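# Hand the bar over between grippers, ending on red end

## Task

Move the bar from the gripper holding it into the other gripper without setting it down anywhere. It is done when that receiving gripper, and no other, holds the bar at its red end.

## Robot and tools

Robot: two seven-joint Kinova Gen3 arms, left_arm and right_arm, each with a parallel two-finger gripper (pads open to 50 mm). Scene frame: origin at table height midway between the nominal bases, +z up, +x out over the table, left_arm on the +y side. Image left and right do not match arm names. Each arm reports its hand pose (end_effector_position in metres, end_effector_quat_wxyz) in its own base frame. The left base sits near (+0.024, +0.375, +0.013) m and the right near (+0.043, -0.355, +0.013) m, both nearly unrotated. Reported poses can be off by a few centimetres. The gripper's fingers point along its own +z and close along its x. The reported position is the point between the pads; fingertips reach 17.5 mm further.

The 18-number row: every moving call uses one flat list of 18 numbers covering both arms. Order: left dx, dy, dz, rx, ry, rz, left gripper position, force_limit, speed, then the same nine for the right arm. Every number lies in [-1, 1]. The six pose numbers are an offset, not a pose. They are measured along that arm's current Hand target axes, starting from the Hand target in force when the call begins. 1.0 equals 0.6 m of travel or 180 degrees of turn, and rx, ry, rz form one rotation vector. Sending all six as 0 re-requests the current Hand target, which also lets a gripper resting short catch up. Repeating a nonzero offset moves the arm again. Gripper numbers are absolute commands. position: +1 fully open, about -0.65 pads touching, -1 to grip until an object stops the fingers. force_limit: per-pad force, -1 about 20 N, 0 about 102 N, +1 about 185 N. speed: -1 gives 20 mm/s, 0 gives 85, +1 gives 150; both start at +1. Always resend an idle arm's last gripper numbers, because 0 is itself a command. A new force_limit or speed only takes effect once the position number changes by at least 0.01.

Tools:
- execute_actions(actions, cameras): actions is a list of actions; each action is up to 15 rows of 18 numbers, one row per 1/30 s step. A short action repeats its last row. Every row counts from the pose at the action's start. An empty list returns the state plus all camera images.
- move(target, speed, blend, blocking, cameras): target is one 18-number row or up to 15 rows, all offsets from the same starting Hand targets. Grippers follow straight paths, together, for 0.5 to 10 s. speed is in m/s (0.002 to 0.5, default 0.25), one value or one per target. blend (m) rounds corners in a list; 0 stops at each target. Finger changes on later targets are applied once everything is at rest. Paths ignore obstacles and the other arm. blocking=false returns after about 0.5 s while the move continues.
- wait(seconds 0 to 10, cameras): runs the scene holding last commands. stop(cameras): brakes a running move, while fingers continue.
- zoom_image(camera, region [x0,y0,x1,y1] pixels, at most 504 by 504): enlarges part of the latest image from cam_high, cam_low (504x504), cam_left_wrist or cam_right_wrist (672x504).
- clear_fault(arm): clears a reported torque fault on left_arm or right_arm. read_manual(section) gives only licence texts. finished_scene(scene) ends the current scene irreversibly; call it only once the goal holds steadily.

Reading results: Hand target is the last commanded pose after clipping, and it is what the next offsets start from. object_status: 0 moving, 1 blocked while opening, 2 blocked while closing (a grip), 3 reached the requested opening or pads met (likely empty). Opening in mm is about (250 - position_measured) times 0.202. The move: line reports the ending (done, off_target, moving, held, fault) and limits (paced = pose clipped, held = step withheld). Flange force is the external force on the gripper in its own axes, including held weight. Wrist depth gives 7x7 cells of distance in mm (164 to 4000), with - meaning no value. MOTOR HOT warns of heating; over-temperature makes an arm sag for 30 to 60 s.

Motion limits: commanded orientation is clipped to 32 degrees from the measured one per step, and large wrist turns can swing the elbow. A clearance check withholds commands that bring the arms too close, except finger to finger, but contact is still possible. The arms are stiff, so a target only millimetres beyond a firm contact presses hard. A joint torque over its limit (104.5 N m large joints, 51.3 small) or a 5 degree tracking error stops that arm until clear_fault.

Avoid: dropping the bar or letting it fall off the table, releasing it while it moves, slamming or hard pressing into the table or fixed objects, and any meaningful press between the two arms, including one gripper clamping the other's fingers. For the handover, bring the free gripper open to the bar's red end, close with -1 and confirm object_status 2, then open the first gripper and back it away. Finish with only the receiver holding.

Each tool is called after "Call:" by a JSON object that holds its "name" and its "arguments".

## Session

Call:
{"name": "execute_actions", "arguments": {"actions": []}}

Call:
{"name": "zoom_image", "arguments": {"camera": "cam_high", "region": [120, 80, 400, 360]}}

Scene clock: 0.00 s.
left_arm: end_effector_position=(+0.4500, +0.0000, +0.1803) position_measured=3 object_status=3 end_effector_quat_wxyz=(+0.000, +0.707, +0.707, +0.000) | right_arm: end_effector_position=(+0.4259, +0.3523, +0.2646) position_measured=107 object_status=3 end_effector_quat_wxyz=(+0.157, +0.975, -0.149, +0.048)
Joint positions: left_arm=[-0.055 0.432 0 1.657 0 1.053 1.516] | right_arm=[-1.021 0.816 0.398 0.792 -0.009 1.757 -1.02]
Joint velocities: within noise
Joint torques (N m): no reading
Flange force (N): no reading
Wrist depth (mm): cam_left_wrist=[358 356 356 356 355 355 354 / 357 357 356 356 355 355 354 / 357 357 356 355 355 354 354 / 357 357 356 356 356 355 354 / 357 357 356 356 355 355 354 / 357 357 357 356 354 355 354 / 357 357 356 356 355 354 354] | cam_right_wrist=[374 383 - - - 420 432 / 386 395 - - - 436 448 / 399 407 - - - 452 464 / 411 419 - - - 468 480 / 424 434 - - - 484 497 / 441 450 - - - 504 520 / 453 463 - - - 518 543]
Hand target: left_arm +0.4500, +0.0000, +0.1803; +0.000, +0.707, +0.707, +0.000 | right_arm +0.4259, +0.3523, +0.2647; +0.157, +0.975, -0.149, +0.048
Tool commands: left_gripper/position=+1.0 left_gripper/force_limit=+1.0 left_gripper/speed=+1.0 right_gripper/position=+0.137255 right_gripper/force_limit=+1.0 right_gripper/speed=+1.0

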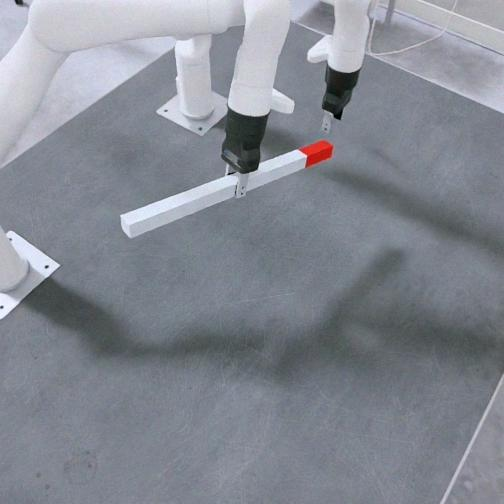

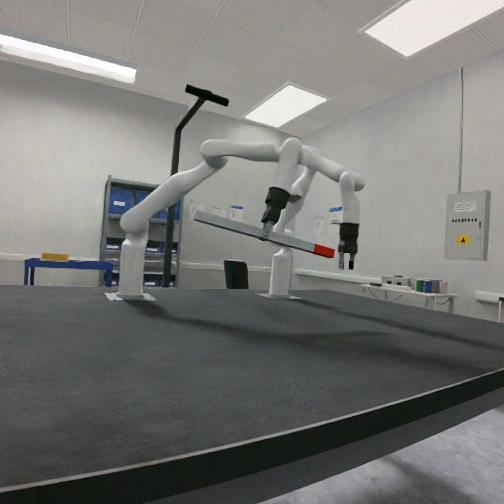

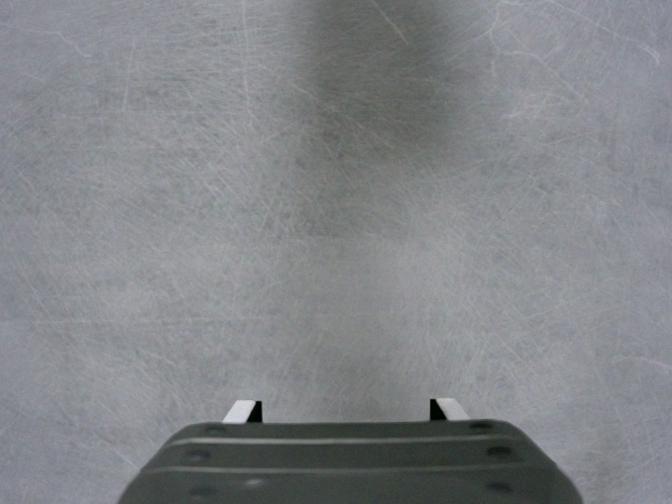

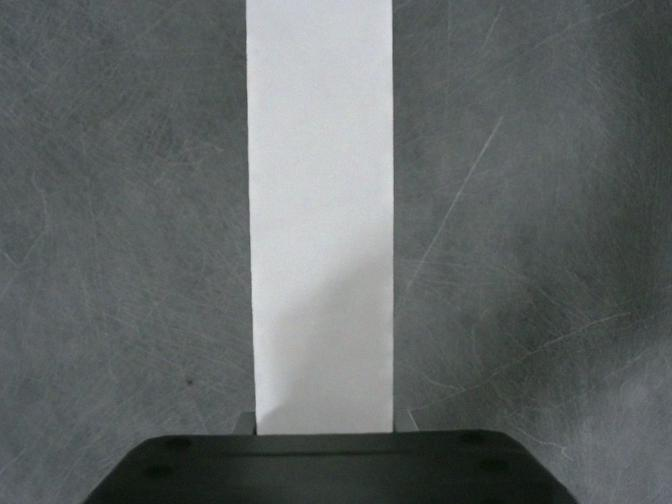

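Scaled by 1.800.

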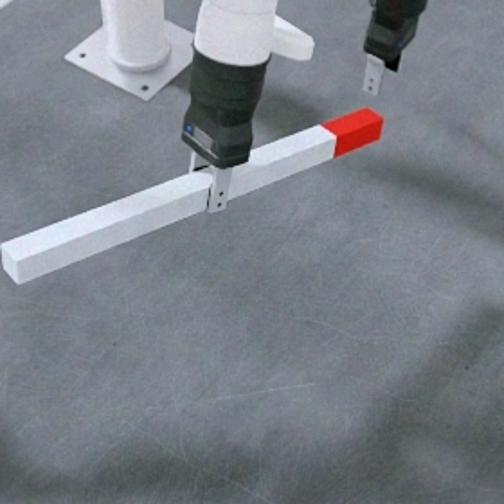

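Call:
{"name": "move", "arguments": {"target": [-0.21,0.073,-0.188,0.195,-0.202,-0.366,1,1,1,0,0,0,0,0,0,0.137255,1,1], "speed": 0.3, "cameras": ["all"]}}

Scene clock: 4.03 s.
left_arm: end_effector_position=(+0.4938, -0.1260, +0.2931) position_measured=3 object_status=3 end_effector_quat_wxyz=(+0.007, +0.158, +0.901, -0.403) | right_arm: end_effector_position=(+0.4259, +0.3523, +0.2647) position_measured=107 object_status=3 end_effector_quat_wxyz=(+0.157, +0.975, -0.149, +0.048)
Joint positions: left_arm=[-0.245 0.631 -0.025 1.291 0.754 1.626 2.408] | right_arm=[-1.021 0.816 0.398 0.792 -0.009 1.757 -1.02]
Joint torques (N m): left_arm=[-1.46 -20.5 1.43 -9.88 1.8 1.58 -0.2] | right_arm=[0.67 -31.79 3.75 -11.61 1.95 1.11 0.08]
Flange force (N): left_arm=[6.0 -2.5 6.9] | right_arm=[-0.3 -9.3 10.3]
Wrist depth (mm): cam_left_wrist=[2684 1163 1051 315 943 911 868 / 1061 978 923 340 839 814 797 / 881 838 794 307 736 714 694 / 751 721 697 281 651 632 612 / 656 631 615 261 578 562 545 / 579 564 549 239 516 509 493 / 540 529 513 - 485 474 466] | cam_right_wrist=[373 381 - - - 420 430 / 385 394 - - - 436 448 / 399 406 - - - 453 465 / 411 419 - - - 469 481 / 426 434 - - - 483 498 / 441 450 - - - 503 520 / 454 465 - - - 520 544]
Hand target: left_arm +0.4938, -0.1260, +0.2931; +0.007, +0.158, +0.901, -0.403 | right_arm +0.4259, +0.3523, +0.2647; +0.157, +0.975, -0.149, +0.048
Off the commanded pose: left_arm 0.000 m, 0 deg | right_arm 0.000 m, 0 deg.
move: done

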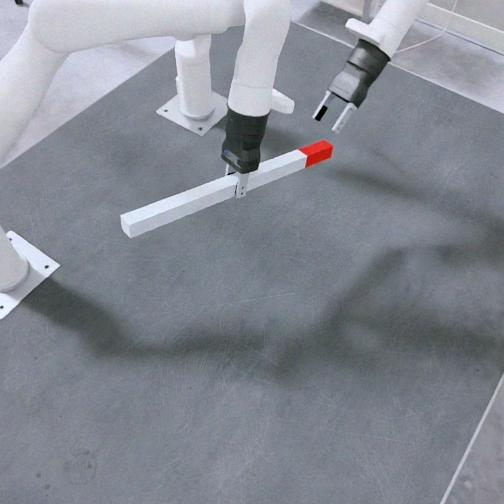

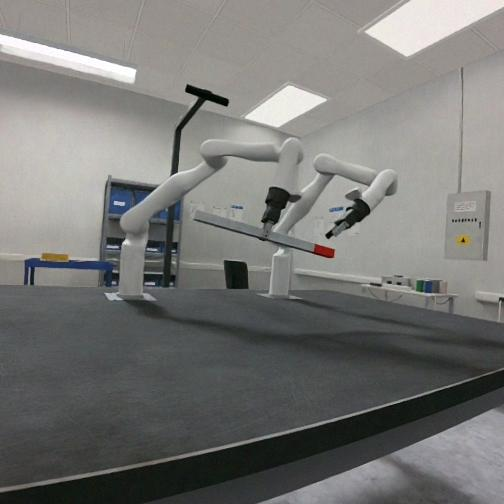

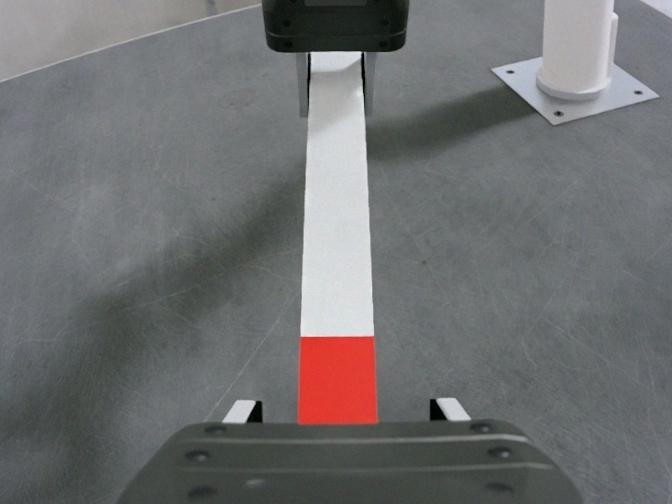

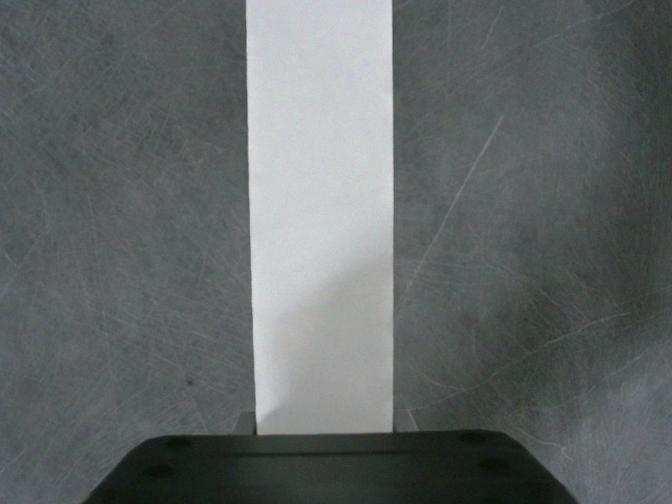

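Call:
{"name": "move", "arguments": {"target": [-0.0044,0,0.117,0,0,0,1,1,1,0,0,0,0,0,0,0.137255,1,1], "speed": 0.12, "cameras": ["cam_left_wrist","cam_high"]}}

Scene clock: 5.43 s.
left_arm: end_effector_position=(+0.4883, -0.1779, +0.2462) position_measured=3 object_status=3 end_effector_quat_wxyz=(+0.007, +0.158, +0.901, -0.403) | right_arm: end_effector_position=(+0.4259, +0.3523, +0.2647) position_measured=107 object_status=3 end_effector_quat_wxyz=(+0.157, +0.975, -0.149, +0.048)
Joint positions: left_arm=[-0.161 0.647 -0.011 1.426 0.788 1.455 2.369] | right_arm=[-1.021 0.816 0.398 0.792 -0.009 1.757 -1.02]
Joint torques (N m): left_arm=[-1.42 -20.37 1.56 -9.52 1.76 1.68 -0.19] | right_arm=[0.58 -31.79 3.72 -11.47 1.88 1.12 0.17]
Flange force (N): left_arm=[6.1 -2.6 5.8] | right_arm=[0.1 -9.9 9.7]
Wrist depth (mm): cam_left_wrist=[1118 1038 994 284 856 830 748 / 954 885 836 258 757 736 719 / 789 750 717 234 658 634 621 / 670 648 630 213 585 565 548 / 586 569 557 196 510 507 490 / 522 506 501 183 445 455 444 / 486 475 - 175 - 425 416] | cam_right_wrist=[374 381 - - - 420 431 / 385 394 - - - 436 448 / 398 406 - - - 452 465 / 411 420 - - - 468 481 / 426 434 - - - 485 498 / 440 451 - - - 504 519 / 454 464 - - - 521 544]
Hand target: left_arm +0.4883, -0.1779, +0.2462; +0.007, +0.158, +0.901, -0.403 | right_arm +0.4259, +0.3523, +0.2647; +0.157, +0.975, -0.149, +0.048
Off the commanded pose: left_arm 0.000 m, 0 deg | right_arm 0.000 m, 0 deg.
move: done
Images, in order (width x height): cam_high 504x504, cam_left_wrist 672x504.

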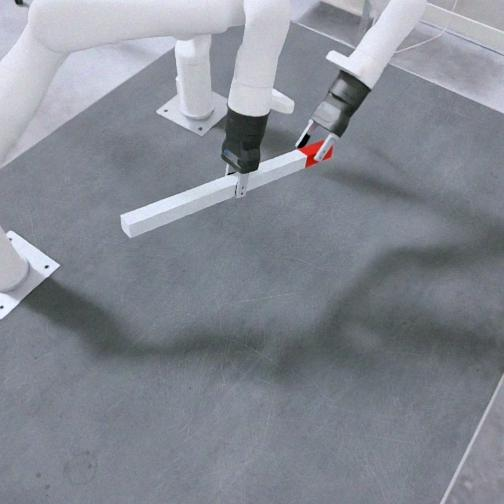

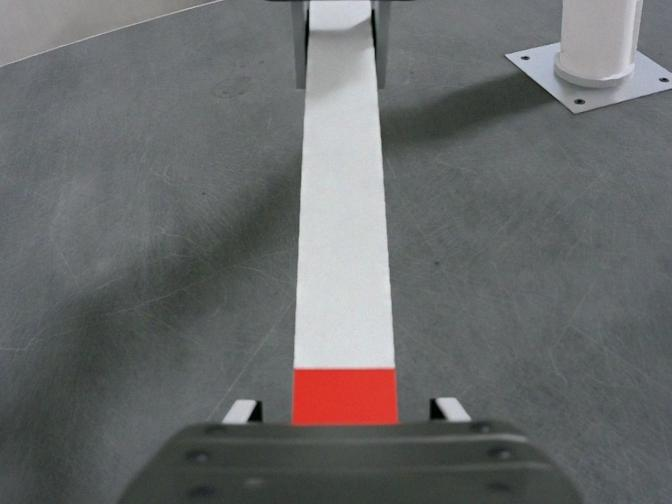

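Call:
{"name": "move", "arguments": {"target": [0,0,0.023,0,0,0,1,1,1,0,0,0,0,0,0,0.137255,1,1], "speed": 0.1}}

Call:
{"name": "move", "arguments": {"target": [0,0,0,0,0,0,-1,0,-0.5,0,0,0,0,0,0,0.137255,1,1], "cameras": ["cam_high","cam_low","cam_left_wrist"]}}

Call:
{"name": "zoom_image", "arguments": {"camera": "cam_high", "region": [200, 60, 400, 260]}}

Scene clock: 6.57 s.
left_arm: end_effector_position=(+0.4867, -0.1880, +0.2369) position_measured=3 object_status=3 end_effector_quat_wxyz=(+0.007, +0.158, +0.901, -0.403) | right_arm: end_effector_position=(+0.4259, +0.3523, +0.2647) position_measured=107 object_status=3 end_effector_quat_wxyz=(+0.157, +0.975, -0.149, +0.048)
Joint positions: left_arm=[-0.144 0.653 -0.007 1.449 0.797 1.422 2.361] | right_arm=[-1.021 0.816 0.398 0.792 -0.009 1.757 -1.02]
Joint torques (N m): left_arm=[-1.4 -20.38 1.61 -9.4 1.68 1.66 -0.17] | right_arm=[0.53 -31.83 3.82 -11.56 1.91 1.11 0.11]
Flange force (N): left_arm=[6.0 -2.5 5.5] | right_arm=[0.1 -9.7 10.0]
Wrist depth (mm): cam_left_wrist=[1094 1017 969 270 837 815 729 / 933 862 821 242 748 717 697 / 767 732 706 219 641 624 607 / 658 634 621 200 562 554 534 / 576 553 545 184 489 495 480 / 509 497 481 170 433 447 433 / 475 463 - - - 416 406] | cam_right_wrist=[374 381 - - - 420 431 / 386 394 - - - 436 447 / 399 406 - - - 452 465 / 411 419 - - - 469 480 / 426 434 - - - 484 497 / 441 451 - - - 503 518 / 454 465 - - - 520 544]
Hand target: left_arm +0.4867, -0.1880, +0.2369; +0.007, +0.158, +0.901, -0.403 | right_arm +0.4259, +0.3523, +0.2647; +0.157, +0.975, -0.149, +0.048
Off the commanded pose: left_arm 0.000 m, 0 deg | right_arm 0.000 m, 0 deg.
move: done

Scene clock: 7.17 s.
left_arm: end_effector_position=(+0.4867, -0.1880, +0.2369) position_measured=105 object_status=2 end_effector_quat_wxyz=(+0.007, +0.158, +0.901, -0.403) | right_arm: end_effector_position=(+0.4259, +0.3524, +0.2647) position_measured=107 object_status=3 end_effector_quat_wxyz=(+0.157, +0.975, -0.149, +0.048)
Joint positions: left_arm=[-0.144 0.653 -0.007 1.449 0.797 1.421 2.361] | right_arm=[-1.021 0.816 0.398 0.792 -0.009 1.757 -1.02]
Joint torques (N m): left_arm=[-0.96 -19.95 1.85 -8.58 1.46 2.22 0.13] | right_arm=[0.87 -31.95 4.3 -11.97 2.44 0.58 -0.13]
Flange force (N): left_arm=[5.1 -1.9 5.1] | right_arm=[-0.6 -9.3 9.8]
Wrist depth (mm): cam_left_wrist=[1101 1018 972 270 838 812 732 / 933 867 820 242 748 718 700 / 769 731 704 219 642 623 607 / 658 635 626 199 563 556 535 / 574 553 546 184 490 494 478 / 511 494 480 170 183 444 434 / 475 461 - - - 415 406] | cam_right_wrist=[373 382 - - - 421 431 / 385 395 - - - 436 446 / 399 407 - - - 449 464 / 413 420 - - - 467 480 / 425 434 - - - 483 498 / 441 449 - - - 505 521 / 454 464 - - - 520 545]
Hand target: left_arm +0.4867, -0.1880, +0.2369; +0.007, +0.158, +0.901, -0.403 | right_arm +0.4259, +0.3524, +0.2647; +0.157, +0.975, -0.149, +0.048
Off the commanded pose: left_arm 0.000 m, 0 deg | right_arm 0.000 m, 0 deg.
move: done
Images, in order (width x height): cam_high 504x504, cam_low 504x504, cam_left_wrist 672x504.

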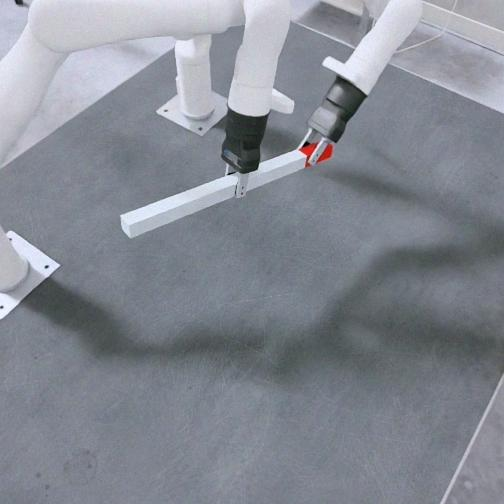

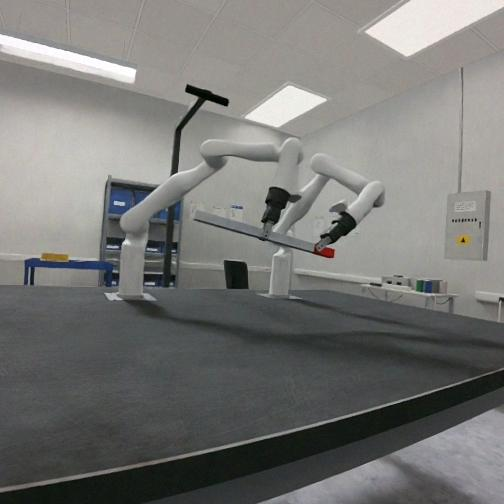

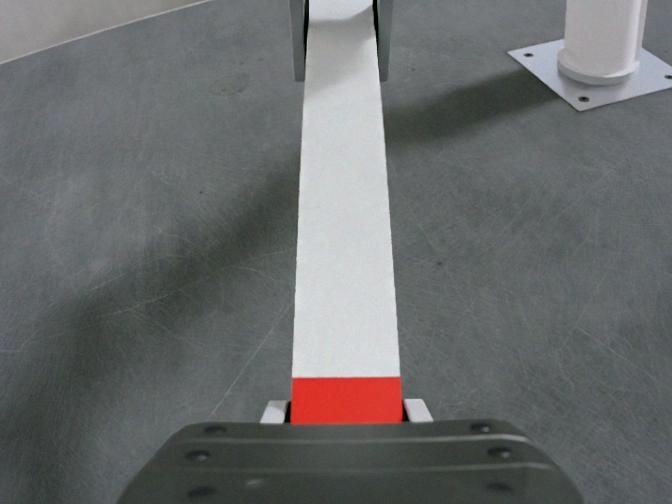

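Scaled by 2.520.

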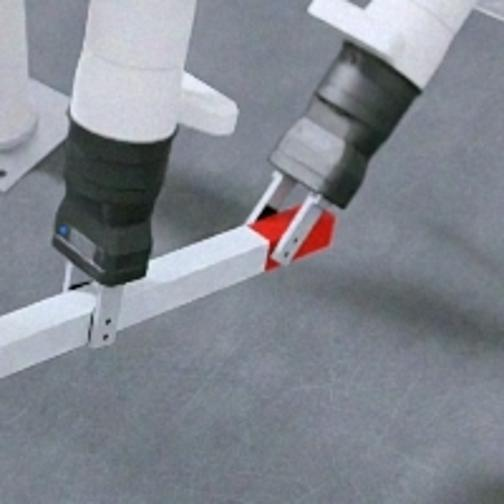

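Call:
{"name": "move", "arguments": {"target": [0,0,0,0,0,0,-1,0,-0.5,0,0,0,0,0,0,0.45,1,-0.5]}}

Call:
{"name": "move", "arguments": {"target": [0,0,0,0,0,0,-1,0,-0.5,0,0.06,-0.15,0,0,0,0.45,1,-0.5], "speed": 0.15, "cameras": ["cam_high","cam_left_wrist"]}}

Scene clock: 7.97 s.
left_arm: end_effector_position=(+0.4866, -0.1881, +0.2369) position_measured=105 object_status=2 end_effector_quat_wxyz=(+0.007, +0.158, +0.901, -0.404) | right_arm: end_effector_position=(+0.4259, +0.3524, +0.2647) position_measured=85 object_status=3 end_effector_quat_wxyz=(+0.157, +0.975, -0.149, +0.048)
Joint positions: left_arm=[-0.144 0.653 -0.007 1.449 0.797 1.422 2.361] | right_arm=[-1.021 0.816 0.398 0.792 -0.009 1.757 -1.02]
Joint torques (N m): left_arm=[-1.39 -24.79 4.64 -10.93 5.56 4.44 -0.04] | right_arm=[0.61 -25.3 2.36 -8.61 0.94 0.46 0.08]
Flange force (N): left_arm=[7.9 5.8 13.3] | right_arm=[1.4 -5.5 -1.1]
Wrist depth (mm): cam_left_wrist=[1091 1012 951 876 841 807 729 / 926 863 806 749 740 716 697 / 767 730 696 376 649 621 605 / 655 633 612 274 575 553 535 / 575 554 541 223 502 492 480 / 510 493 484 192 448 444 432 / 474 460 - 173 - 415 406] | cam_right_wrist=[375 384 383 192 414 422 431 / 387 398 398 204 429 436 449 / 399 410 413 218 441 452 466 / 412 422 427 234 457 470 484 / 425 436 443 253 472 484 499 / 441 453 457 275 490 505 520 / 455 464 475 - 503 523 544]
Hand target: left_arm +0.4867, -0.1880, +0.2368; +0.007, +0.158, +0.901, -0.403 | right_arm +0.4259, +0.3524, +0.2647; +0.157, +0.975, -0.149, +0.048
Off the commanded pose: left_arm 0.000 m, 0 deg | right_arm 0.000 m, 0 deg.
move: done

Scene clock: 9.13 s.
left_arm: end_effector_position=(+0.4867, -0.1880, +0.2369) position_measured=105 object_status=2 end_effector_quat_wxyz=(+0.007, +0.158, +0.901, -0.403) | right_arm: end_effector_position=(+0.4106, +0.3486, +0.3603) position_measured=85 object_status=3 end_effector_quat_wxyz=(+0.157, +0.975, -0.149, +0.048)
Joint positions: left_arm=[-0.144 0.653 -0.007 1.449 0.797 1.421 2.361] | right_arm=[-0.99 0.817 0.409 0.47 -0.012 2.07 -0.984]
Joint torques (N m): left_arm=[-1.38 -24.81 4.76 -10.89 5.69 4.5 -0.1] | right_arm=[0.52 -25.04 1.9 -8.08 0.82 0.48 0.14]
Flange force (N): left_arm=[7.6 5.8 13.2] | right_arm=no reading
Wrist depth (mm): cam_left_wrist=[1092 1011 951 902 863 809 731 / 926 861 813 775 744 715 698 / 767 730 696 375 647 622 604 / 656 633 612 274 572 553 534 / 572 554 541 223 501 494 480 / 510 493 484 192 449 444 433 / 474 460 - 173 - 415 405] | cam_right_wrist=[463 473 482 286 507 520 533 / 476 487 497 303 526 537 548 / 493 504 514 328 544 557 572 / 509 520 532 353 562 576 593 / 523 537 550 382 582 594 616 / 540 555 567 415 597 620 642 / 556 571 587 - 620 644 664]
Hand target: left_arm +0.4867, -0.1880, +0.2369; +0.007, +0.158, +0.901, -0.403 | right_arm +0.4106, +0.3486, +0.3603; +0.157, +0.975, -0.149, +0.048
Off the commanded pose: left_arm 0.000 m, 0 deg | right_arm 0.000 m, 0 deg.
move: done
Images, in order (width x height): cam_high 504x504, cam_left_wrist 672x504.

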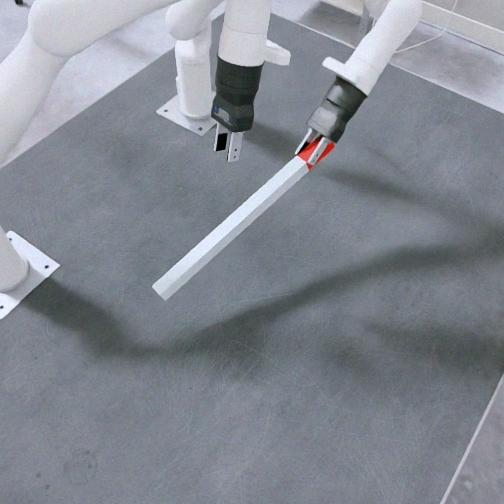

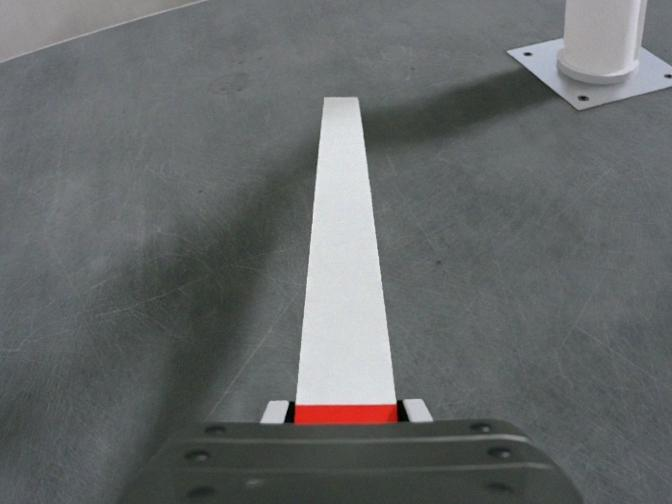

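Call:
{"name": "finished_scene", "arguments": {"scene": 2}}

The scene is finished: the task was done.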